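# Flip an upside-down small frying pan in the palm

## Task

Using nothing but the palm, fingers and thumb, turn over the small frying pan that rests upside down on the open hand, so that it ends right side up with its handle pointing to the thumb side. It fails if the pan touches anything except the hand or leaves it, if the arm or wrist moves, or if the palm stops facing up at any time. Finish with everything at rest and no hand motor overloaded or near it (a motor dead from the start is ignored), then declare completion. The hand is then flattened automatically; the pan must not drop as it opens and must still be upright with the handle toward the thumb.

## Robot and tools

Robot: one FANUC CRX-5iA six-joint arm carrying a sixteen-motor right hand. Its base sits at (0, 0, +0.035) m in the scene frame, almost level and yawed about -2.3 degrees. Scene frame: origin on the table under the base, +z up, +y to the left when looking along +x.

Hand point frame: +z runs along the straight fingers toward the tips, +x crosses the palm away from the thumb, +y points out of the palm face (the face is at y = -0.062 m). Finger knuckles are at z = -0.017 m and straight tips reach 0.139 m beyond; bending moves the tips toward +y. Only the rubber tip caps grip well. A rigid mast near the wrist occupies x +0.05 to +0.10, z -0.16 to -0.11, out to y = +0.06 m.

For this job the arm must stay put, so every row should carry 0 for all six pose numbers, and move should not be used. Only the hand numbers change.

execute_actions(actions, cameras): actions is a list of actions; each action is a list of up to 15 rows, one row per 1/30 s step, 0.5 s per action; if fewer than 15 rows are given the last one is repeated. An empty list just reports state and images. Each row holds 24 numbers, each in [-1, 1]: dx, dy, dz, rx, ry, rz, then sixteen motor goals, then current_limit, speed. The first six are an offset (not a pose) from the Hand target as it stood when the action began, on the scene axes; 1.0 equals 0.6 m or 180 degrees; rx, ry, rz form one rotation vector about the Hand target position. Every row counts from that same start.

Motor order (also used in every hand_ result list): index_mcp, index_abd, index_pip, index_dip, thumb_cmc, thumb_axl, thumb_mcp, thumb_ipl, middle_mcp, middle_abd, middle_pip, middle_dip, ring_mcp, ring_abd, ring_pip, ring_dip. Each is an absolute goal angle scaled between the hinge's stops (degrees at +1, at -1; straight value): finger _mcp (-18, +128; +0.75) curls at the knuckle toward the palm as the number falls; _abd (-60, +60; +0.00) swings the finger away from the thumb toward -1; _pip (-29, +108; +0.58); _dip (-21, +117; +0.70). thumb_cmc (-20, +120; +0.71) brings the thumb from beside the palm to in front of it toward -1; thumb_axl (-27, +140; +0.68) rolls it; thumb_mcp (-69, +109; +0.23) and thumb_ipl (-77, +108; +0.17) bend it, toward +z when axl is straight, or in the cmc swing direction when axl is about -0.40. ring_dip is capped at +82.8 degrees, roughly -0.50 on its scale; lower numbers act as that, and hand_goal shows it.

current_limit maps -1..+1 linearly to 0..550 mA (floor 11 mA) for all motors and also limits hinge speed; well below 0 a finger may not lift. speed sets goal travel at (speed+1)/2 of 5.9 rad/s (floor 0.001 of it). Initial values: current_limit +0.4, speed -0.6. Values persist until rewritten; to keep the hand as is, resend the same sixteen goals plus both settings (0 is a real command).

A finger presses only while its goal lies past the object surface, harder with more overshoot up to the cap; gear friction can keep some grip even after easing. Current at or above 495 mA (either sign) builds a counter; after 5 s net the motor shuts off, holds nothing for 10 s, then returns to its goal. A motor showing overload from the first reading is dead for good and its joint falls limp.

move(target, speed, blend, blocking, cameras): drives the arm along a straight path to one row or up to 15 rows, all offsets from the same Hand target; speed in m/s 0.002 to 0.5 (default 0.25), turns up to twice that in rad/s; blend in m rounds corners. Its move: line reports done, off_target, moving, held or fault, and limits=paced or held. Not needed here.

wait(seconds 0 to 10): lets time pass holding the last command. stop: brakes a running move. zoom_image(camera, region [x0, y0, x1, y1], at most 504 by 504 px, origin top-left) enlarges the latest image of cam_high (672x504), cam_low (672x504) or cam_wrist (616x616 fisheye). read_manual gives licence texts only. finished_scene(scene) ends the current scene using its number; it is final.

Results: end_effector_position (m) and end_effector_quat_wxyz in the scene frame, possibly a few cm off; the Hand target line; joint positions; joint velocities ("within noise" means still); hand_goal (written goals), hand_measured (actual hinge positions on the same scale), hand_current_ma (positive pushes toward -1), hand_state per motor: moving, goal, blocked or overload; hand_current_limit and hand_speed. MOTOR HOT warns of heating. After a HAND FAULT line, further motion calls in that same reply are skipped.

Arm safety: commanded poses are clipped to 70 mm and 16 degrees from the measured one. Contact torque at joint load limits (147 N m for the first three joints, 36.8 for the wrist ones) or 150 N outside force halts the arm for 10 s, and hand numbers sent during a halt are lost. The simulation keeps running while you compose replies, holding the last command.

Avoid: letting the pan touch anything but the hand or slide off, flinging it, hard squeezing that drives motors toward 495 mA, any arm or wrist motion, and tilting the palm. Before finishing, let the pan rest stably and settle all motors.

Each tool is called after "Emit:" in YAML: its name, and indented under it one key for each argument.

## Session

Emit:
execute_actions:
  actions: []

Scene clock: 0.00 s.
end_effector_position=(+0.6027, -0.0330, +0.4276) hand_goal=(+0.754, +0.000, +0.576, +0.696, -0.104, +0.540, +0.162, +0.106, +0.754, +0.000, +0.576, +0.696, +0.754, +0.000, +0.576, +0.696) hand_measured=(+0.764, +0.000, +0.576, +0.696, -0.088, +0.544, +0.164, +0.108, +0.766, +0.000, +0.578, +0.696, +0.772, +0.000, +0.580, +0.698) hand_current_ma=(+18, +0, +1, +0, +30, +5, +3, +3, +21, +0, +2, +0, +40, +0, +7, +1) hand_state=(goal, goal, goal, goal, goal, goal, goal, goal, goal, goal, goal, goal, goal, goal, goal, goal) hand_current_limit=0.40 hand_speed=-0.60 end_effector_quat_wxyz=(+0.698, +0.709, +0.075, +0.063)
Joint positions: [0.434 0.582 0.374 -1.624 1.761 1.372]
Joint velocities: within noise
Hand target: +0.6027, -0.0330, +0.4276; +0.698, +0.709, +0.075, +0.063

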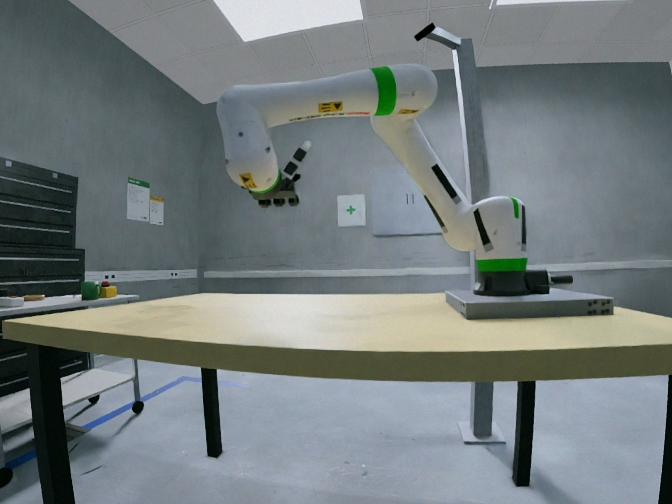

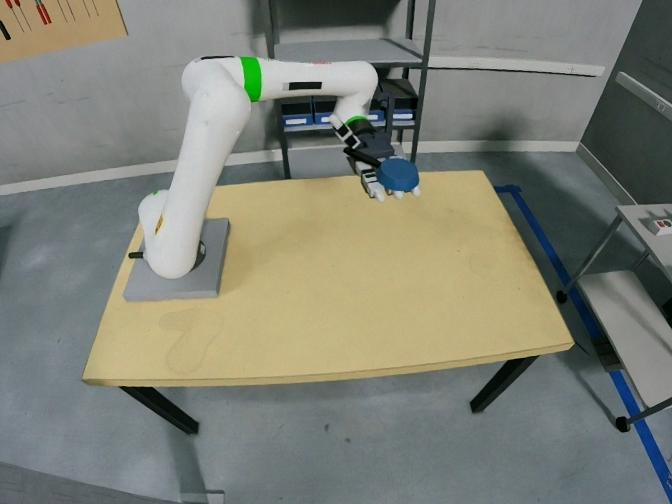

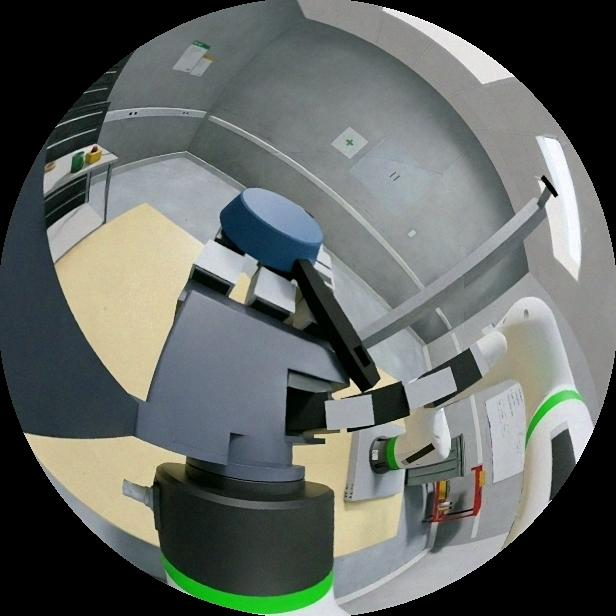

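Emit:
zoom_image:
  camera: "cam_wrist"
  region: [130, 160, 530, 480]

Emit:
zoom_image:
  camera: "cam_low"
  region: [310, 80, 450, 220]

Emit:
zoom_image:
  camera: "cam_high"
  region: [220, 120, 340, 220]

Scaled by 1.260 from the camera's 616x616 image, which has a finer 880x880 frame.

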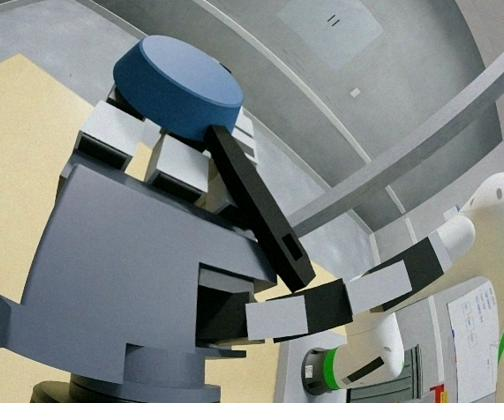

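Scaled by 3.600 from the camera's 672x504 image, which has a finer 960x720 frame.

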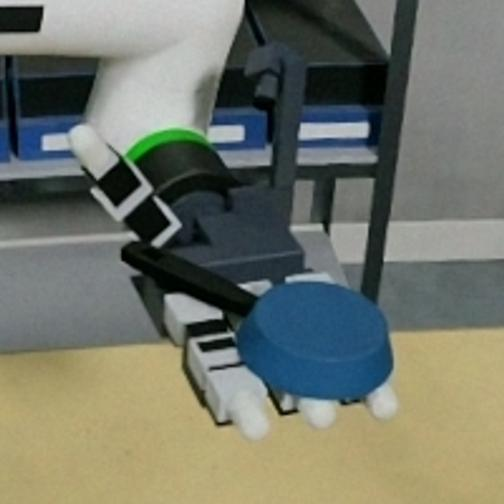

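Scaled by 4.200 from the camera's 672x504 image, which has a finer 960x720 frame.

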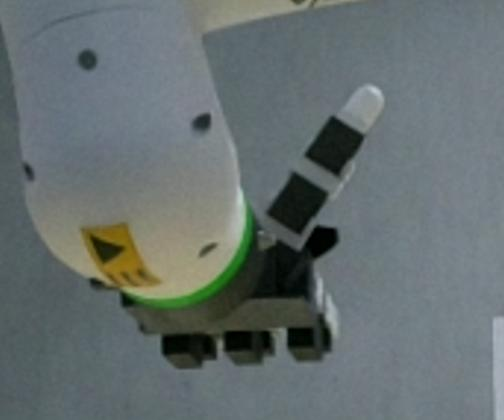

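Emit:
zoom_image:
  camera: "cam_wrist"
  region: [170, 170, 400, 400]

Emit:
zoom_image:
  camera: "cam_low"
  region: [330, 105, 430, 205]

Scaled by 2.191 from the camera's 616x616 image, which has a finer 880x880 frame.

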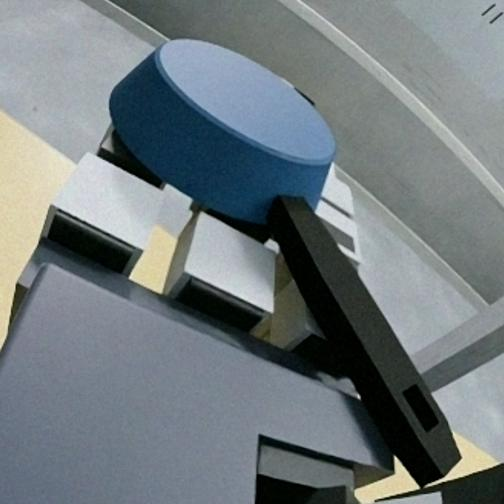

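Scaled by 5.040 from the camera's 672x504 image, which has a finer 960x720 frame.

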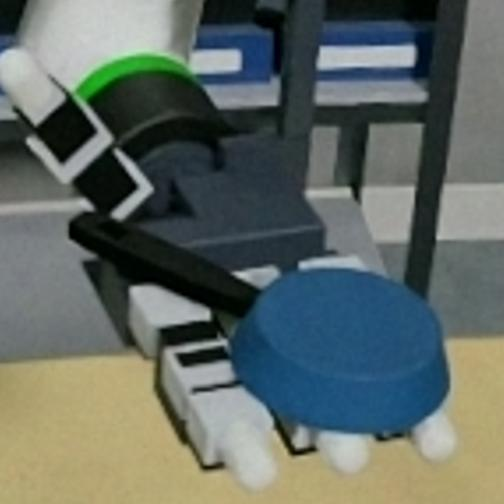

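Emit:
zoom_image:
  camera: "cam_wrist"
  region: [270, 240, 400, 420]

Emit:
zoom_image:
  camera: "cam_low"
  region: [340, 140, 400, 200]

Scaled by 2.800 from the camera's 616x616 image, which has a finer 880x880 frame.

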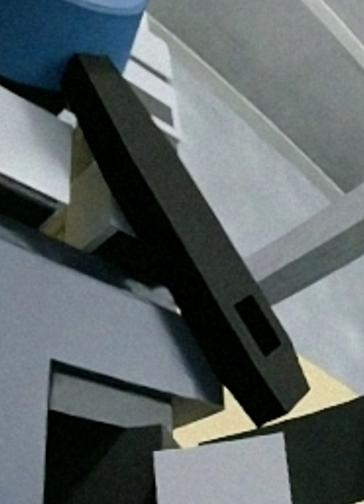

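Scaled by 8.400 from the camera's 672x504 image, which has a finer 960x720 frame.

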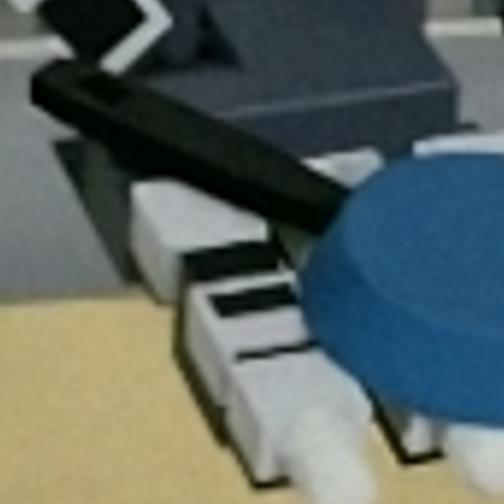

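Emit:
execute_actions:
  actions:
    - [[0,0,0,0,0,0,0.754,0,0.576,0.696,-0.104,0.677,0.36,0.11,0.754,0,0.576,0.696,0.754,0,0.576,0.696,0.4,-0.7]]
    - [[0,0,0,0,0,0,0.754,0,0.576,0.696,0.486,0.677,0.36,0.11,0.754,0,0.576,0.696,0.754,0,0.576,0.696,0.4,-0.7]]
    - [[0,0,0,0,0,0,0.754,0,0.576,0.696,0.486,0.677,0.36,0.11,0.754,0,0.576,0.696,0.754,0,0.576,0.696,0.4,-0.7]]

Emit:
zoom_image:
  camera: "cam_wrist"
  region: [170, 160, 500, 490]

Emit:
zoom_image:
  camera: "cam_low"
  region: [320, 105, 430, 215]

Scene clock: 175.20 s.
end_effector_position=(+0.6027, -0.0330, +0.4276) hand_goal=(+0.754, +0.000, +0.576, +0.696, +0.486, +0.678, +0.360, +0.110, +0.754, +0.000, +0.576, +0.696, +0.754, +0.000, +0.576, +0.696) hand_measured=(+0.764, +0.000, +0.576, +0.696, +0.494, +0.674, +0.358, +0.108, +0.766, +0.000, +0.578, +0.696, +0.772, +0.000, +0.580, +0.698) hand_current_ma=(+18, +0, +1, +0, +15, -5, -2, -3, +21, +0, +2, +0, +40, +0, +7, +1) hand_state=(goal, goal, goal, goal, goal, goal, goal, goal, goal, goal, goal, goal, goal, goal, goal, goal) hand_current_limit=0.40 hand_speed=-0.70 end_effector_quat_wxyz=(+0.698, +0.709, +0.075, +0.063)
Joint positions: [0.434 0.582 0.374 -1.624 1.761 1.372]
Joint velocities: within noise
Hand target: +0.6027, -0.0330, +0.4276; +0.698, +0.709, +0.075, +0.063
Off the commanded pose: 0.000 m, 0 deg.

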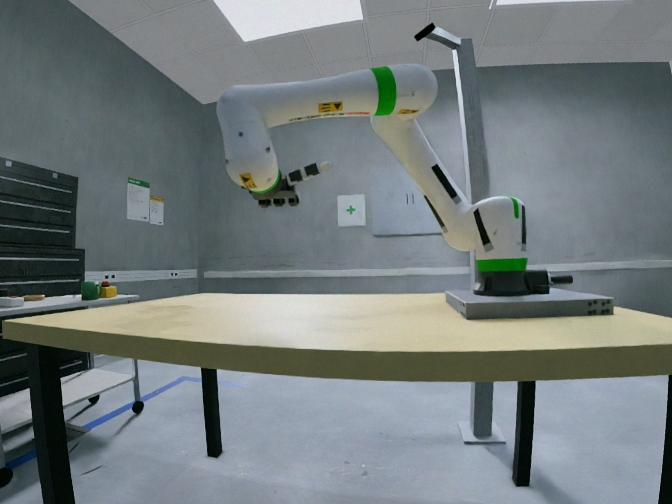

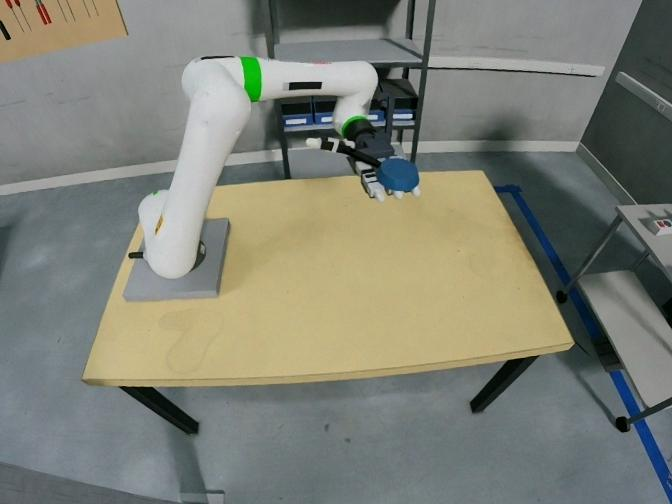

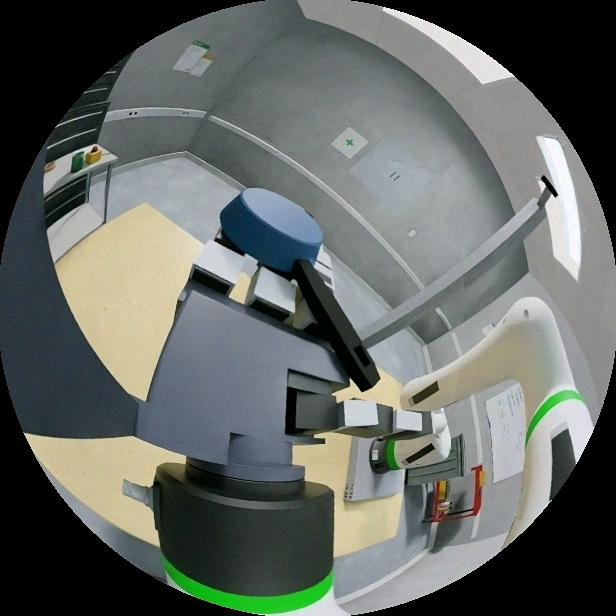

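Scaled by 1.527 from the camera's 616x616 image, which has a finer 880x880 frame.

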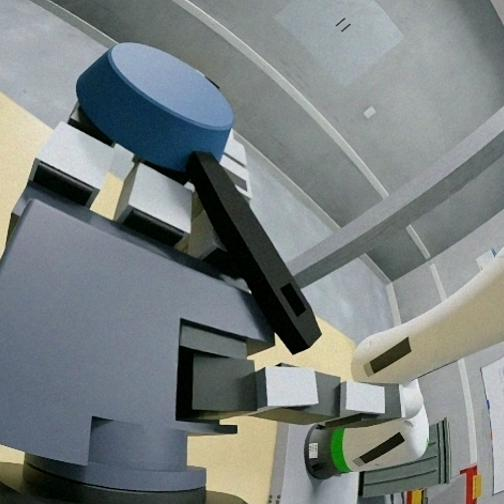

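Scaled by 4.582 from the camera's 672x504 image, which has a finer 960x720 frame.

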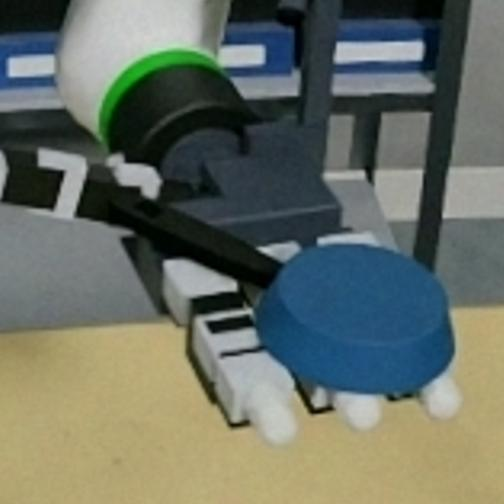

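Emit:
execute_actions:
  actions:
    - [[0,0,0,0,0,0,0.754,0,0.576,0.696,0.486,0.677,0.056,0.11,0.754,0,0.576,0.696,0.754,0,0.576,0.696,0.4,-0.8]]
    - [[0,0,0,0,0,0,0.754,0,0.576,0.696,0.486,0.677,-0.112,0.11,0.754,0,0.576,0.696,0.754,0,0.576,0.696,0.4,-0.8]]
    - [[0,0,0,0,0,0,0.754,0,0.576,0.696,0.486,0.677,-0.112,0.11,0.754,0,0.576,0.696,0.754,0,0.576,0.696,0.4,-0.8]]
  cameras: ["cam_low","cam_wrist"]

Emit:
zoom_image:
  camera: "cam_wrist"
  region: [170, 160, 500, 490]

Emit:
zoom_image:
  camera: "cam_low"
  region: [320, 105, 430, 215]

Scene clock: 181.67 s.
end_effector_position=(+0.6027, -0.0330, +0.4276) hand_goal=(+0.754, +0.000, +0.576, +0.696, +0.486, +0.678, -0.112, +0.110, +0.754, +0.000, +0.576, +0.696, +0.754, +0.000, +0.576, +0.696) hand_measured=(+0.764, +0.000, +0.576, +0.696, +0.494, +0.678, -0.110, +0.108, +0.766, +0.000, +0.578, +0.696, +0.772, +0.000, +0.580, +0.698) hand_current_ma=(+18, +0, +1, +0, +15, +1, +1, -3, +21, +0, +2, +0, +40, +0, +7, +1) hand_state=(goal, goal, goal, goal, goal, goal, goal, goal, goal, goal, goal, goal, goal, goal, goal, goal) hand_current_limit=0.40 hand_speed=-0.80 end_effector_quat_wxyz=(+0.698, +0.709, +0.075, +0.063)
Joint positions: [0.434 0.582 0.374 -1.624 1.761 1.372]
Joint velocities: within noise
Hand target: +0.6027, -0.0330, +0.4276; +0.698, +0.709, +0.075, +0.063
Off the commanded pose: 0.000 m, 0 deg.
Images, in order (width x height): cam_low 672x504, cam_wrist 616x616.

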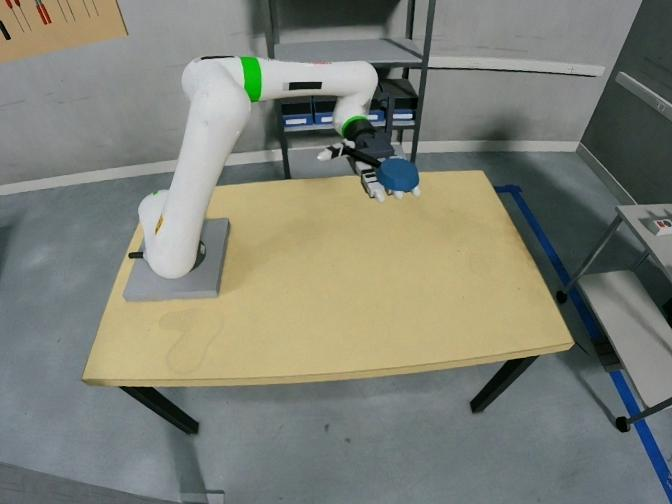

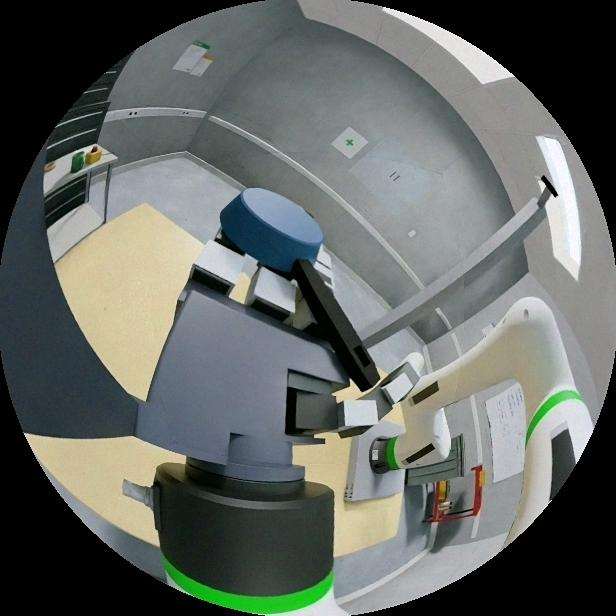

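Scaled by 1.527 from the camera's 616x616 image, which has a finer 880x880 frame.

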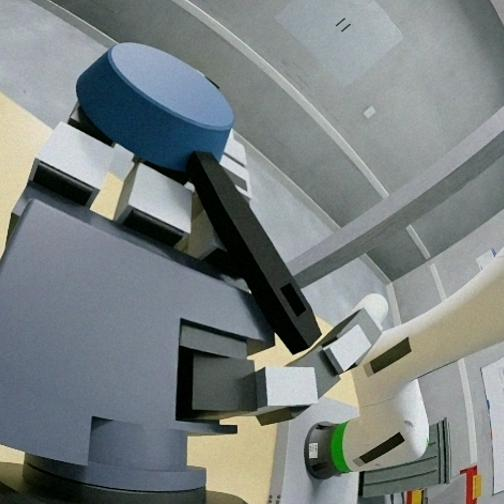

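Scaled by 4.582 from the camera's 672x504 image, which has a finer 960x720 frame.

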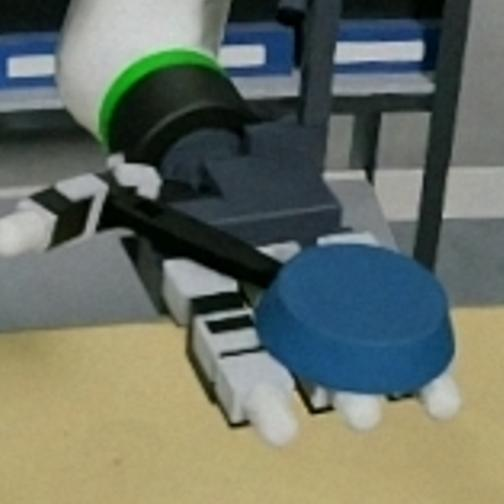

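Emit:
execute_actions:
  actions:
    - [[0,0,0,0,0,0,0.754,0,0.576,0.696,0.486,0.677,-0.281,0.11,0.754,0,0.576,0.696,0.754,0,0.576,0.696,0.4,-0.8]]
    - [[0,0,0,0,0,0,0.754,0,0.576,0.696,0.486,0.677,-0.281,0.11,0.754,0,0.576,0.696,0.754,0,0.576,0.696,0.4,-0.8]]
  cameras: ["cam_low","cam_wrist"]

Emit:
zoom_image:
  camera: "cam_wrist"
  region: [170, 160, 500, 490]

Emit:
zoom_image:
  camera: "cam_low"
  region: [320, 105, 430, 215]

Scene clock: 186.53 s.
end_effector_position=(+0.6027, -0.0330, +0.4276) hand_goal=(+0.754, +0.000, +0.576, +0.696, +0.486, +0.678, -0.280, +0.110, +0.754, +0.000, +0.576, +0.696, +0.754, +0.000, +0.576, +0.696) hand_measured=(+0.764, +0.000, +0.576, +0.696, +0.494, +0.680, -0.278, +0.108, +0.766, +0.000, +0.578, +0.696, +0.772, +0.000, +0.582, +0.698) hand_current_ma=(+18, +0, +1, +0, +15, +2, +4, -3, +22, +0, +2, +0, +41, +0, +8, +1) hand_state=(goal, goal, goal, goal, goal, goal, goal, goal, goal, goal, goal, goal, goal, goal, goal, goal) hand_current_limit=0.40 hand_speed=-0.80 end_effector_quat_wxyz=(+0.698, +0.709, +0.075, +0.063)
Joint positions: [0.434 0.582 0.374 -1.624 1.761 1.372]
Joint velocities: within noise
Hand target: +0.6027, -0.0330, +0.4276; +0.698, +0.709, +0.075, +0.063
Off the commanded pose: 0.000 m, 0 deg.
Images, in order (width x height): cam_low 672x504, cam_wrist 616x616.

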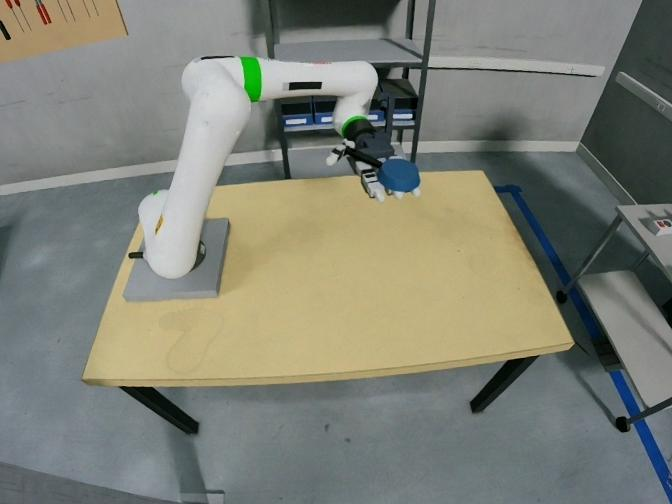

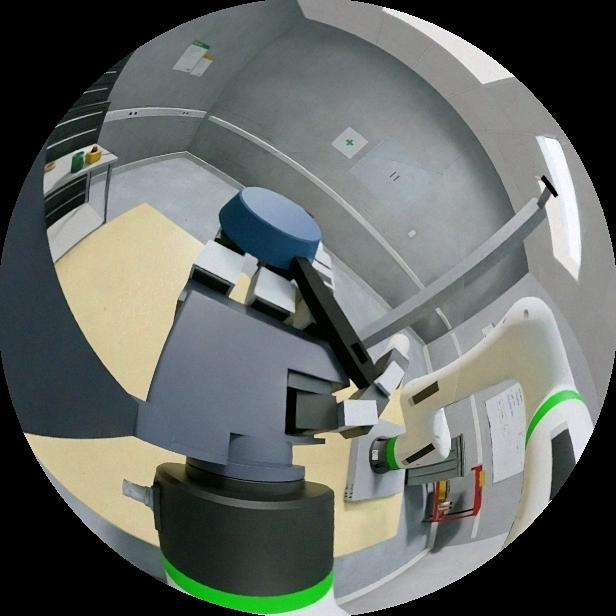

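Scaled by 1.527 from the camera's 616x616 image, which has a finer 880x880 frame.

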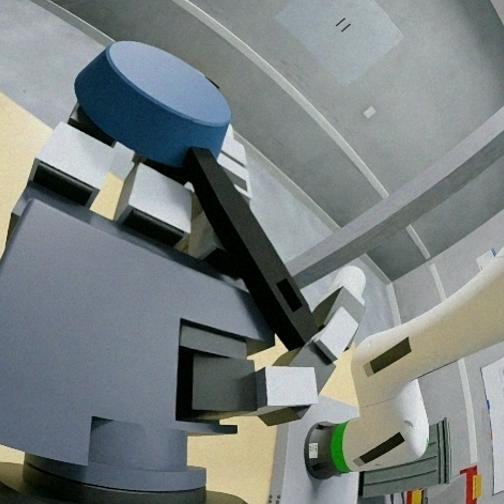

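Scaled by 4.582 from the camera's 672x504 image, which has a finer 960x720 frame.

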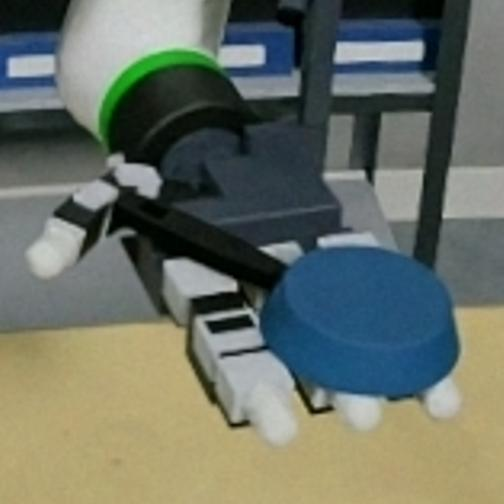

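Emit:
execute_actions:
  actions:
    - [[0,0,0,0,0,0,0.754,0,0.576,0.696,0.486,0.677,0.36,0.11,0.754,0,0.576,0.696,0.754,0,0.576,0.696,0.4,-0.7]]
    - [[0,0,0,0,0,0,0.754,0,0.576,0.696,0.486,0.677,0.36,0.11,0.754,0,0.576,0.696,0.754,0,0.576,0.696,0.4,-0.6]]
    - [[0,0,0,0,0,0,0.754,0,0.576,0.696,-0.643,0.677,0.36,0.11,0.754,0,0.576,0.696,0.754,0,0.576,0.696,0.4,-0.6]]
    - [[0,0,0,0,0,0,0.754,0,0.576,0.696,-0.643,0.257,0.36,0.11,0.754,0,0.576,0.696,0.754,0,0.576,0.696,0.4,-0.6]]
    - [[0,0,0,0,0,0,0.754,0,0.576,0.696,-0.643,0.257,0.36,0.11,0.754,0,0.576,0.696,0.754,0,0.576,0.696,0.4,-0.6]]
  cameras: ["cam_low","cam_wrist"]

Emit:
zoom_image:
  camera: "cam_wrist"
  region: [170, 160, 500, 490]

Emit:
zoom_image:
  camera: "cam_low"
  region: [320, 105, 430, 215]

Scene clock: 220.60 s.
end_effector_position=(+0.6027, -0.0330, +0.4276) hand_goal=(+0.754, +0.000, +0.576, +0.696, -0.642, +0.258, +0.360, +0.110, +0.754, +0.000, +0.576, +0.696, +0.754, +0.000, +0.576, +0.696) hand_measured=(+0.764, +0.000, +0.576, +0.696, -0.640, +0.260, +0.360, +0.108, +0.766, +0.000, +0.578, +0.696, +0.772, +0.000, +0.582, +0.698) hand_current_ma=(+18, +0, +1, +0, +3, +3, -1, -2, +22, +0, +2, +0, +42, +0, +8, +1) hand_state=(goal, goal, goal, goal, goal, goal, goal, goal, goal, goal, goal, goal, goal, goal, goal, goal) hand_current_limit=0.40 hand_speed=-0.60 end_effector_quat_wxyz=(+0.698, +0.709, +0.075, +0.063)
Joint positions: [0.434 0.582 0.374 -1.624 1.761 1.372]
Joint velocities: within noise
Hand target: +0.6027, -0.0330, +0.4276; +0.698, +0.709, +0.075, +0.063
Off the commanded pose: 0.000 m, 0 deg.
Images, in order (width x height): cam_low 672x504, cam_wrist 616x616.

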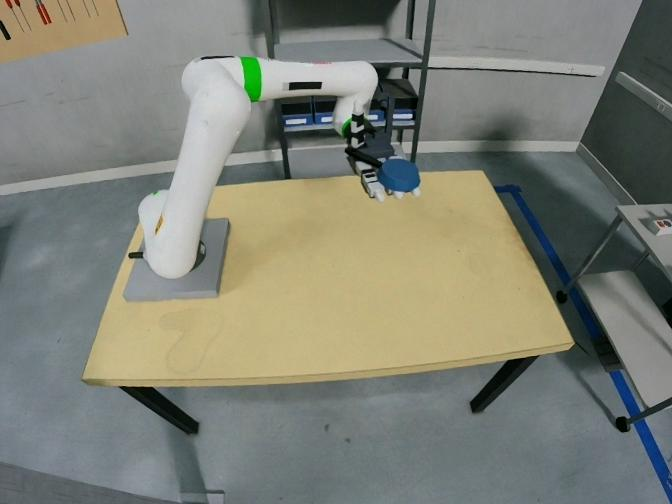

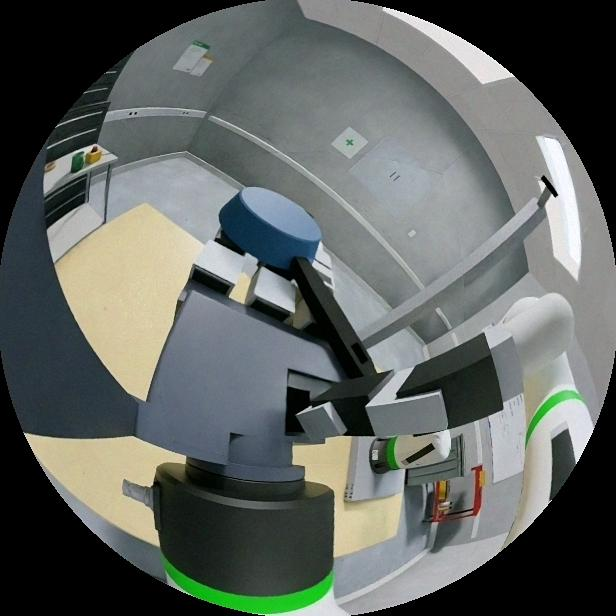

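Scaled by 1.527 from the camera's 616x616 image, which has a finer 880x880 frame.

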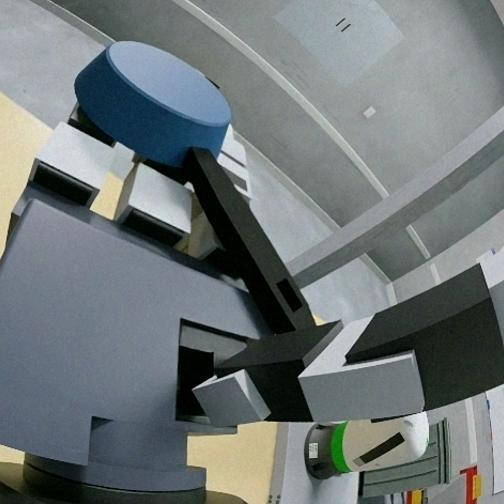

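Scaled by 4.582 from the camera's 672x504 image, which has a finer 960x720 frame.

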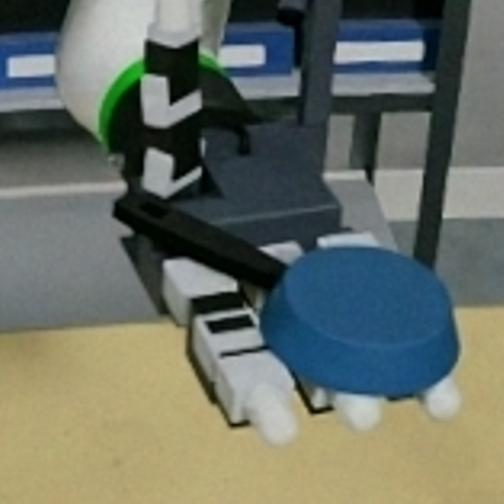

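Emit:
execute_actions:
  actions:
    - [[0,0,0,0,0,0,0.754,0,0.576,0.696,-0.643,0.257,0.36,-0.751,0.754,0,0.576,0.696,0.754,0,0.576,0.696,0.4,-0.6]]
    - [[0,0,0,0,0,0,0.754,0,0.576,0.696,-0.643,0.257,0.36,-0.751,0.754,0,0.576,0.696,0.754,0,0.576,0.696,0.4,-0.6]]
    - [[0,0,0,0,0,0,0.754,0,0.576,0.696,-0.643,0.257,-0.2,-0.751,0.754,0,0.576,0.696,0.754,0,0.576,0.696,0.4,-0.7]]
    - [[0,0,0,0,0,0,0.754,0,0.576,0.696,-0.643,0.257,-0.2,-0.751,0.754,0,0.576,0.696,0.754,0,0.576,0.696,0.4,-0.7]]
  cameras: ["cam_low","cam_wrist"]

Emit:
zoom_image:
  camera: "cam_wrist"
  region: [170, 160, 500, 490]

Emit:
zoom_image:
  camera: "cam_low"
  region: [320, 105, 430, 215]

Scene clock: 228.97 s.
end_effector_position=(+0.6027, -0.0330, +0.4276) hand_goal=(+0.754, +0.000, +0.576, +0.696, -0.642, +0.258, -0.200, -0.750, +0.754, +0.000, +0.576, +0.696, +0.754, +0.000, +0.576, +0.696) hand_measured=(+0.764, +0.000, +0.576, +0.696, -0.642, +0.260, -0.202, -0.750, +0.766, +0.000, +0.578, +0.696, +0.774, +0.000, +0.582, +0.698) hand_current_ma=(+18, +0, +1, +0, -1, +3, -3, +0, +22, +0, +2, +0, +42, +0, +8, +1) hand_state=(goal, goal, goal, goal, goal, goal, goal, goal, goal, goal, goal, goal, goal, goal, goal, goal) hand_current_limit=0.40 hand_speed=-0.70 end_effector_quat_wxyz=(+0.698, +0.709, +0.075, +0.063)
Joint positions: [0.434 0.582 0.374 -1.624 1.761 1.372]
Joint velocities: within noise
Hand target: +0.6027, -0.0330, +0.4276; +0.698, +0.709, +0.075, +0.063
Off the commanded pose: 0.000 m, 0 deg.
Images, in order (width x height): cam_low 672x504, cam_wrist 616x616.

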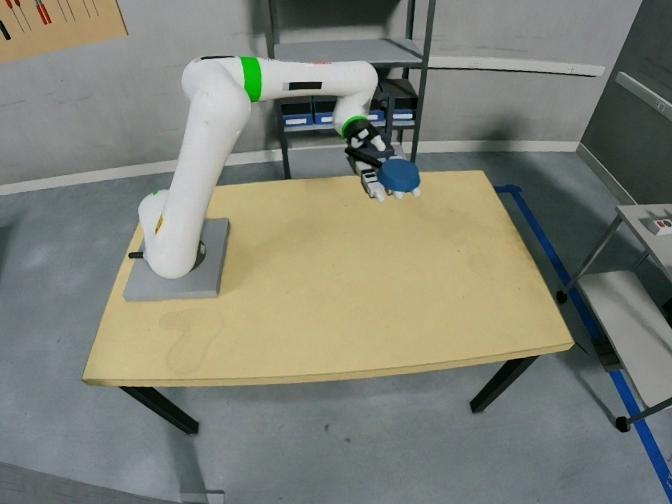

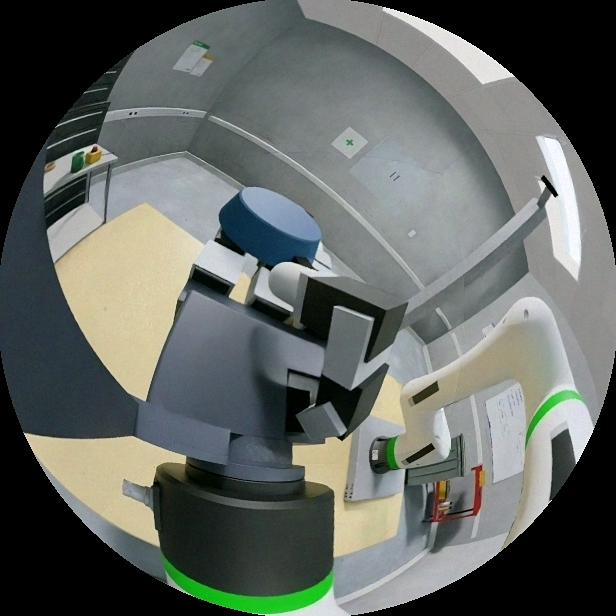

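Scaled by 1.527 from the camera's 616x616 image, which has a finer 880x880 frame.

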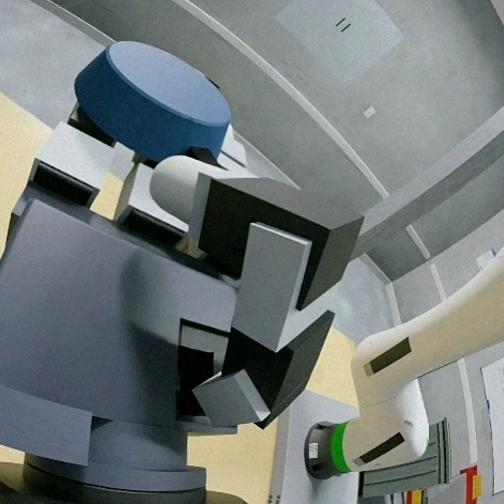

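Scaled by 4.582 from the camera's 672x504 image, which has a finer 960x720 frame.

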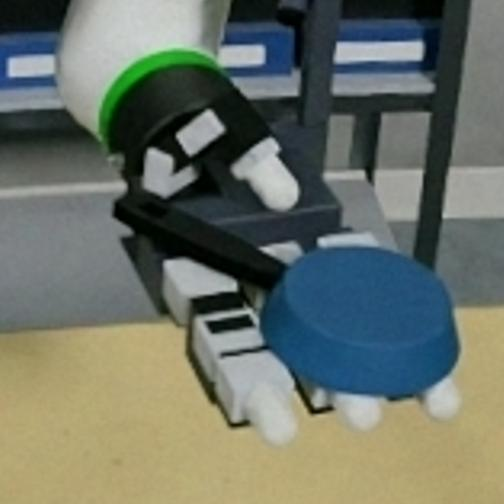

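Emit:
execute_actions:
  actions:
    - [[0,0,0,0,0,0,0.754,0,0.576,0.696,-0.643,0.257,-0.236,-0.751,0.754,0,0.576,0.696,0.754,0,0.576,0.696,0.4,-0.8]]
    - [[0,0,0,0,0,0,0.754,0,0.576,0.696,-0.643,0.557,-0.236,-0.751,0.754,0,0.576,0.696,0.754,0,0.576,0.696,0.4,-0.8]]
    - [[0,0,0,0,0,0,0.754,0,0.576,0.696,-0.643,0.557,-0.236,-0.751,0.754,0,0.576,0.696,0.754,0,0.576,0.696,0.4,-0.8]]
  cameras: ["cam_low","cam_wrist"]

Emit:
zoom_image:
  camera: "cam_wrist"
  region: [170, 160, 500, 490]

Emit:
zoom_image:
  camera: "cam_low"
  region: [320, 105, 430, 215]

Scene clock: 238.63 s.
end_effector_position=(+0.6027, -0.0330, +0.4276) hand_goal=(+0.754, +0.000, +0.576, +0.696, -0.642, +0.558, -0.236, -0.750, +0.754, +0.000, +0.576, +0.696, +0.754, +0.000, +0.576, +0.696) hand_measured=(+0.764, +0.000, +0.576, +0.696, -0.642, +0.554, -0.238, -0.750, +0.766, +0.000, +0.578, +0.696, +0.774, +0.000, +0.582, +0.698) hand_current_ma=(+18, +0, +1, +0, -1, -5, -3, +0, +22, +0, +2, +0, +42, +0, +8, +1) hand_state=(goal, goal, goal, goal, goal, goal, goal, goal, goal, goal, goal, goal, goal, goal, goal, goal) hand_current_limit=0.40 hand_speed=-0.80 end_effector_quat_wxyz=(+0.698, +0.709, +0.075, +0.063)
Joint positions: [0.434 0.582 0.374 -1.624 1.761 1.372]
Joint velocities: within noise
Hand target: +0.6027, -0.0330, +0.4276; +0.698, +0.709, +0.075, +0.063
Off the commanded pose: 0.000 m, 0 deg.
Images, in order (width x height): cam_low 672x504, cam_wrist 616x616.

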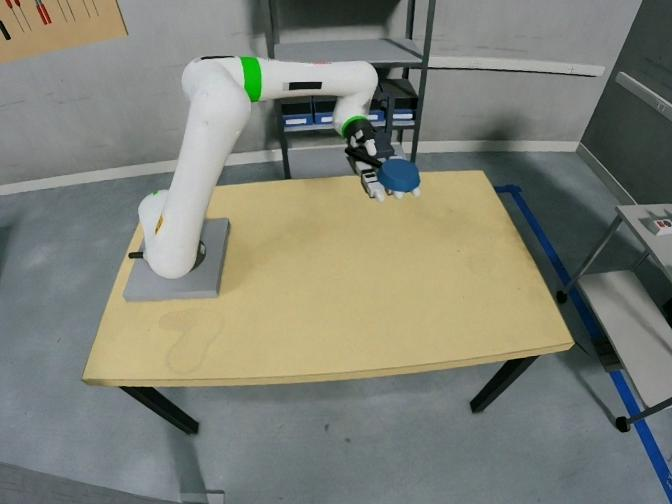

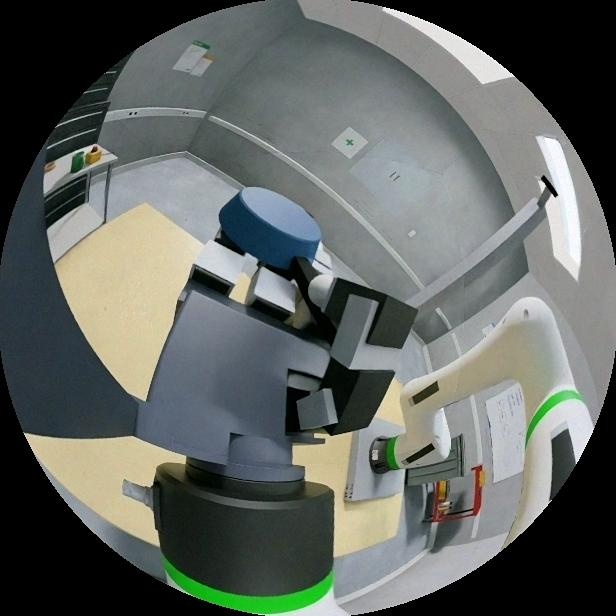

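Scaled by 1.527 from the camera's 616x616 image, which has a finer 880x880 frame.

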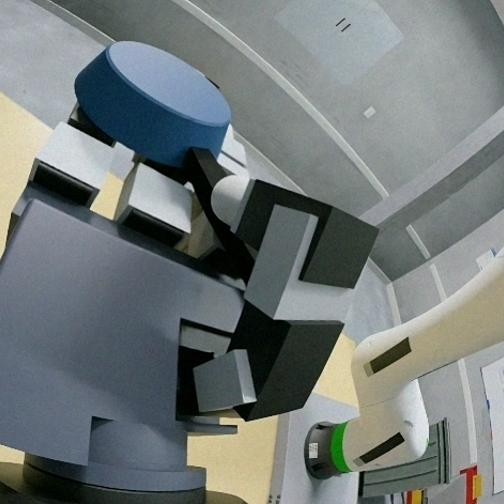

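Scaled by 4.582 from the camera's 672x504 image, which has a finer 960x720 frame.

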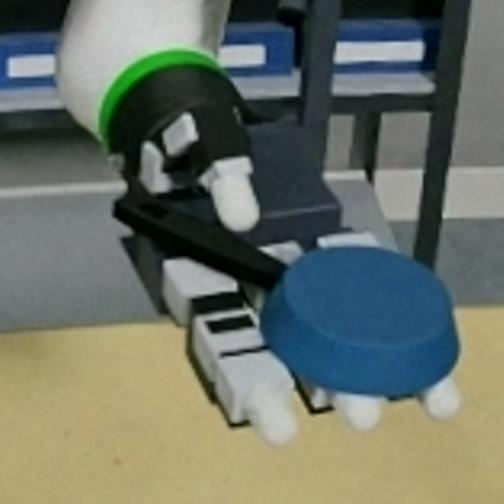

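Emit:
execute_actions:
  actions:
    - [[0,0,0,0,0,0,0.754,0,0.576,0.696,-0.643,0.67,-0.236,-0.751,0.754,0,0.576,0.696,0.754,0,0.576,0.696,0.4,-0.8]]
    - [[0,0,0,0,0,0,0.754,0,0.576,0.696,-0.643,0.76,-0.236,-0.751,0.754,0,0.576,0.696,0.754,0,0.576,0.696,0.4,-0.8]]
  cameras: ["cam_low","cam_wrist"]

Emit:
zoom_image:
  camera: "cam_wrist"
  region: [170, 160, 500, 490]

Emit:
zoom_image:
  camera: "cam_low"
  region: [320, 105, 430, 215]

Scene clock: 247.70 s.
end_effector_position=(+0.6027, -0.0330, +0.4276) hand_goal=(+0.754, +0.000, +0.576, +0.696, -0.642, +0.760, -0.236, -0.750, +0.754, +0.000, +0.576, +0.696, +0.754, +0.000, +0.576, +0.696) hand_measured=(+0.764, +0.000, +0.576, +0.696, -0.642, +0.756, -0.238, -0.750, +0.766, +0.000, +0.578, +0.696, +0.774, +0.000, +0.582, +0.698) hand_current_ma=(+18, +0, +1, +0, -1, -5, -3, +0, +22, +0, +2, +0, +42, +0, +8, +1) hand_state=(goal, goal, goal, goal, goal, goal, goal, goal, goal, goal, goal, goal, goal, goal, goal, goal) hand_current_limit=0.40 hand_speed=-0.80 end_effector_quat_wxyz=(+0.698, +0.709, +0.075, +0.063)
Joint positions: [0.434 0.582 0.374 -1.624 1.761 1.372]
Joint velocities: within noise
Hand target: +0.6027, -0.0330, +0.4276; +0.698, +0.709, +0.075, +0.063
Off the commanded pose: 0.000 m, 0 deg.
Images, in order (width x height): cam_low 672x504, cam_wrist 616x616.

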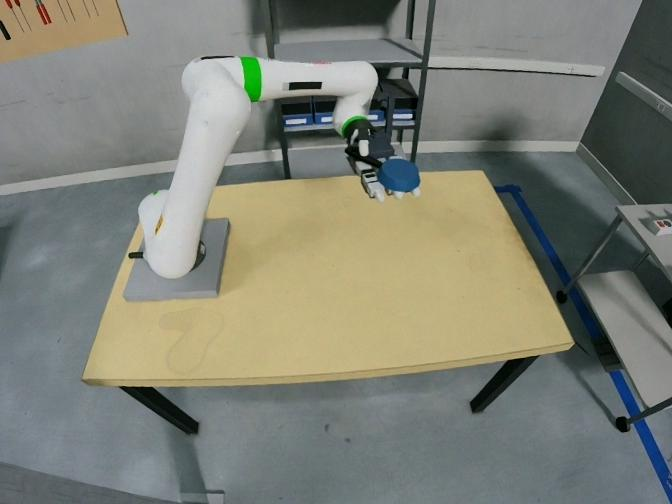

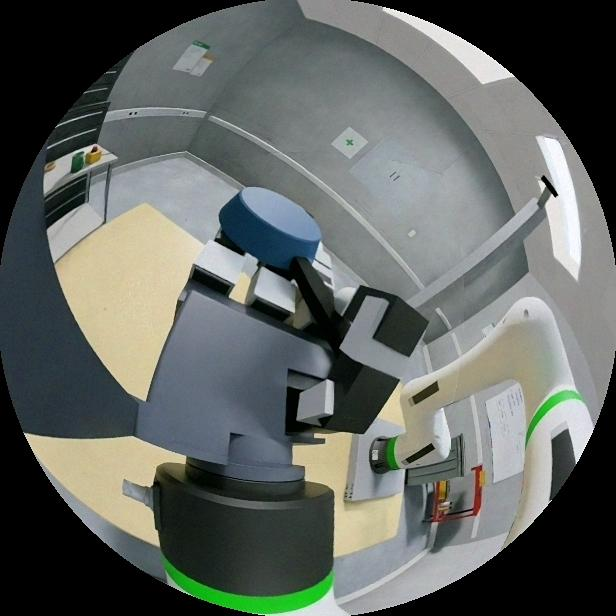

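Scaled by 1.527 from the camera's 616x616 image, which has a finer 880x880 frame.

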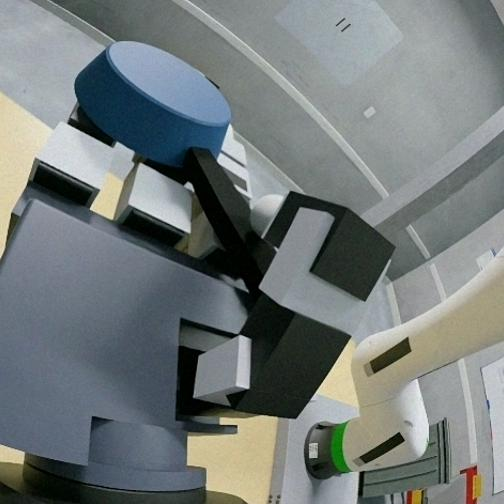

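Scaled by 4.582 from the camera's 672x504 image, which has a finer 960x720 frame.

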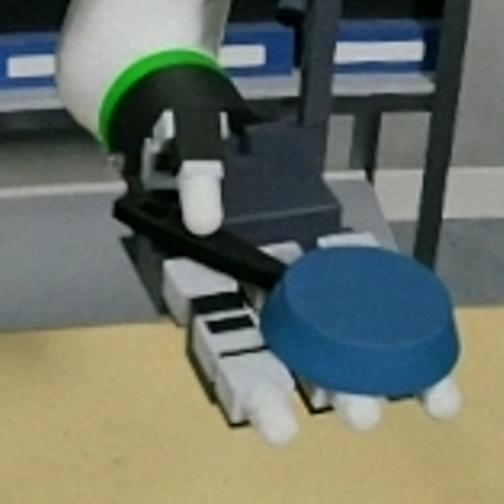

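Emit:
execute_actions:
  actions:
    - [[0,0,0,0,0,0,0.754,0,0.576,0.696,-0.643,0.377,-0.236,-0.751,0.754,0,0.576,0.696,0.754,0,0.576,0.696,0.4,-0.7]]
    - [[0,0,0,0,0,0,0.754,0,0.576,0.696,-0.643,0.377,-0.337,-0.751,0.754,0,0.576,0.696,0.754,0,0.576,0.696,0.4,-0.8]]
    - [[0,0,0,0,0,0,0.754,0,0.576,0.696,-0.643,0.377,-0.337,-0.751,0.754,0,0.576,0.696,0.754,0,0.576,0.696,0.4,-0.8]]
  cameras: ["cam_low","cam_wrist"]

Emit:
zoom_image:
  camera: "cam_wrist"
  region: [170, 160, 500, 490]

Emit:
zoom_image:
  camera: "cam_low"
  region: [320, 105, 430, 215]

Scene clock: 259.90 s.
end_effector_position=(+0.6027, -0.0330, +0.4276) hand_goal=(+0.754, +0.000, +0.576, +0.696, -0.642, +0.378, -0.336, -0.750, +0.754, +0.000, +0.576, +0.696, +0.754, +0.000, +0.576, +0.696) hand_measured=(+0.764, +0.000, +0.576, +0.696, -0.642, +0.380, -0.338, -0.750, +0.766, +0.000, +0.578, +0.696, +0.774, +0.000, +0.582, +0.698) hand_current_ma=(+18, +0, +1, +0, -1, +2, -3, +0, +22, +0, +2, +0, +42, +0, +8, +1) hand_state=(goal, goal, goal, goal, goal, goal, goal, goal, goal, goal, goal, goal, goal, goal, goal, goal) hand_current_limit=0.40 hand_speed=-0.80 end_effector_quat_wxyz=(+0.698, +0.709, +0.075, +0.063)
Joint positions: [0.434 0.582 0.374 -1.624 1.761 1.372]
Joint velocities: within noise
Hand target: +0.6027, -0.0330, +0.4276; +0.698, +0.709, +0.075, +0.063
Off the commanded pose: 0.000 m, 0 deg.
Images, in order (width x height): cam_low 672x504, cam_wrist 616x616.

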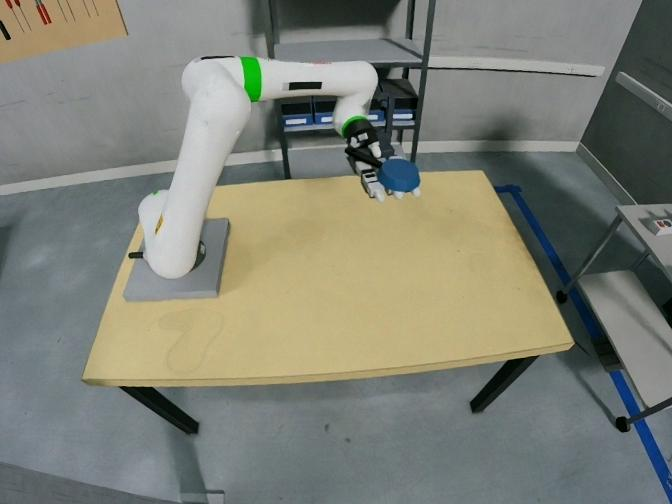

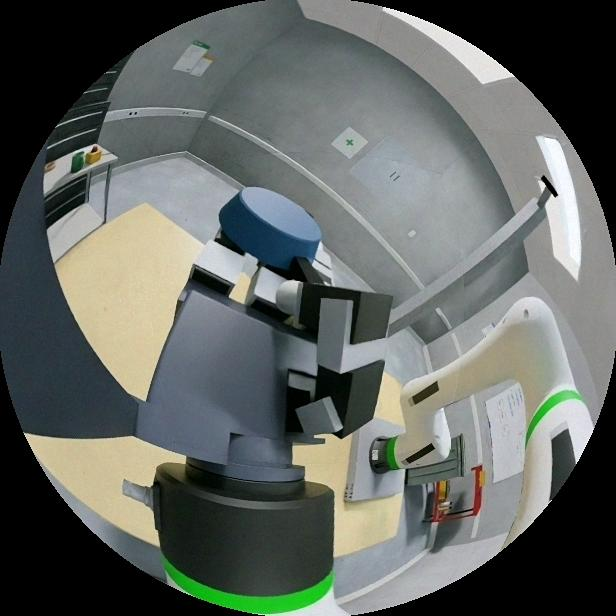

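Scaled by 1.527 from the camera's 616x616 image, which has a finer 880x880 frame.

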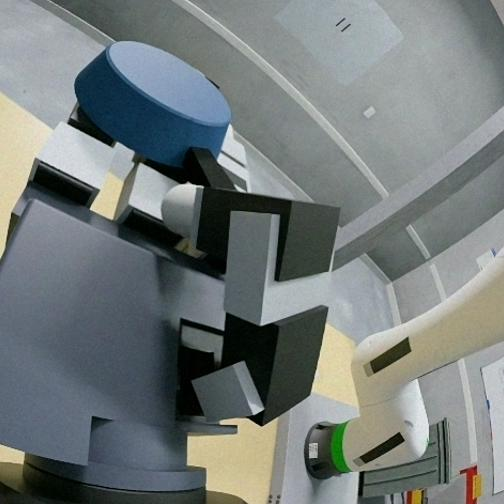

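Scaled by 4.582 from the camera's 672x504 image, which has a finer 960x720 frame.

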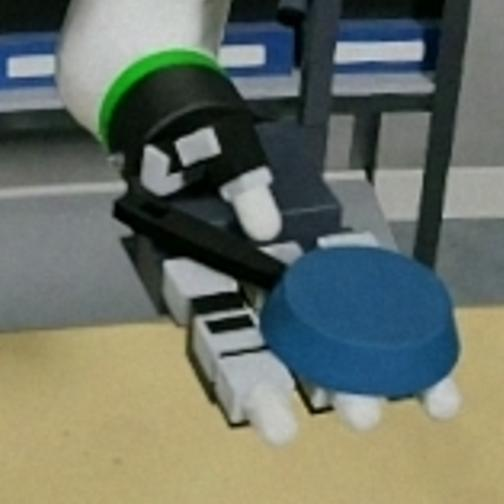

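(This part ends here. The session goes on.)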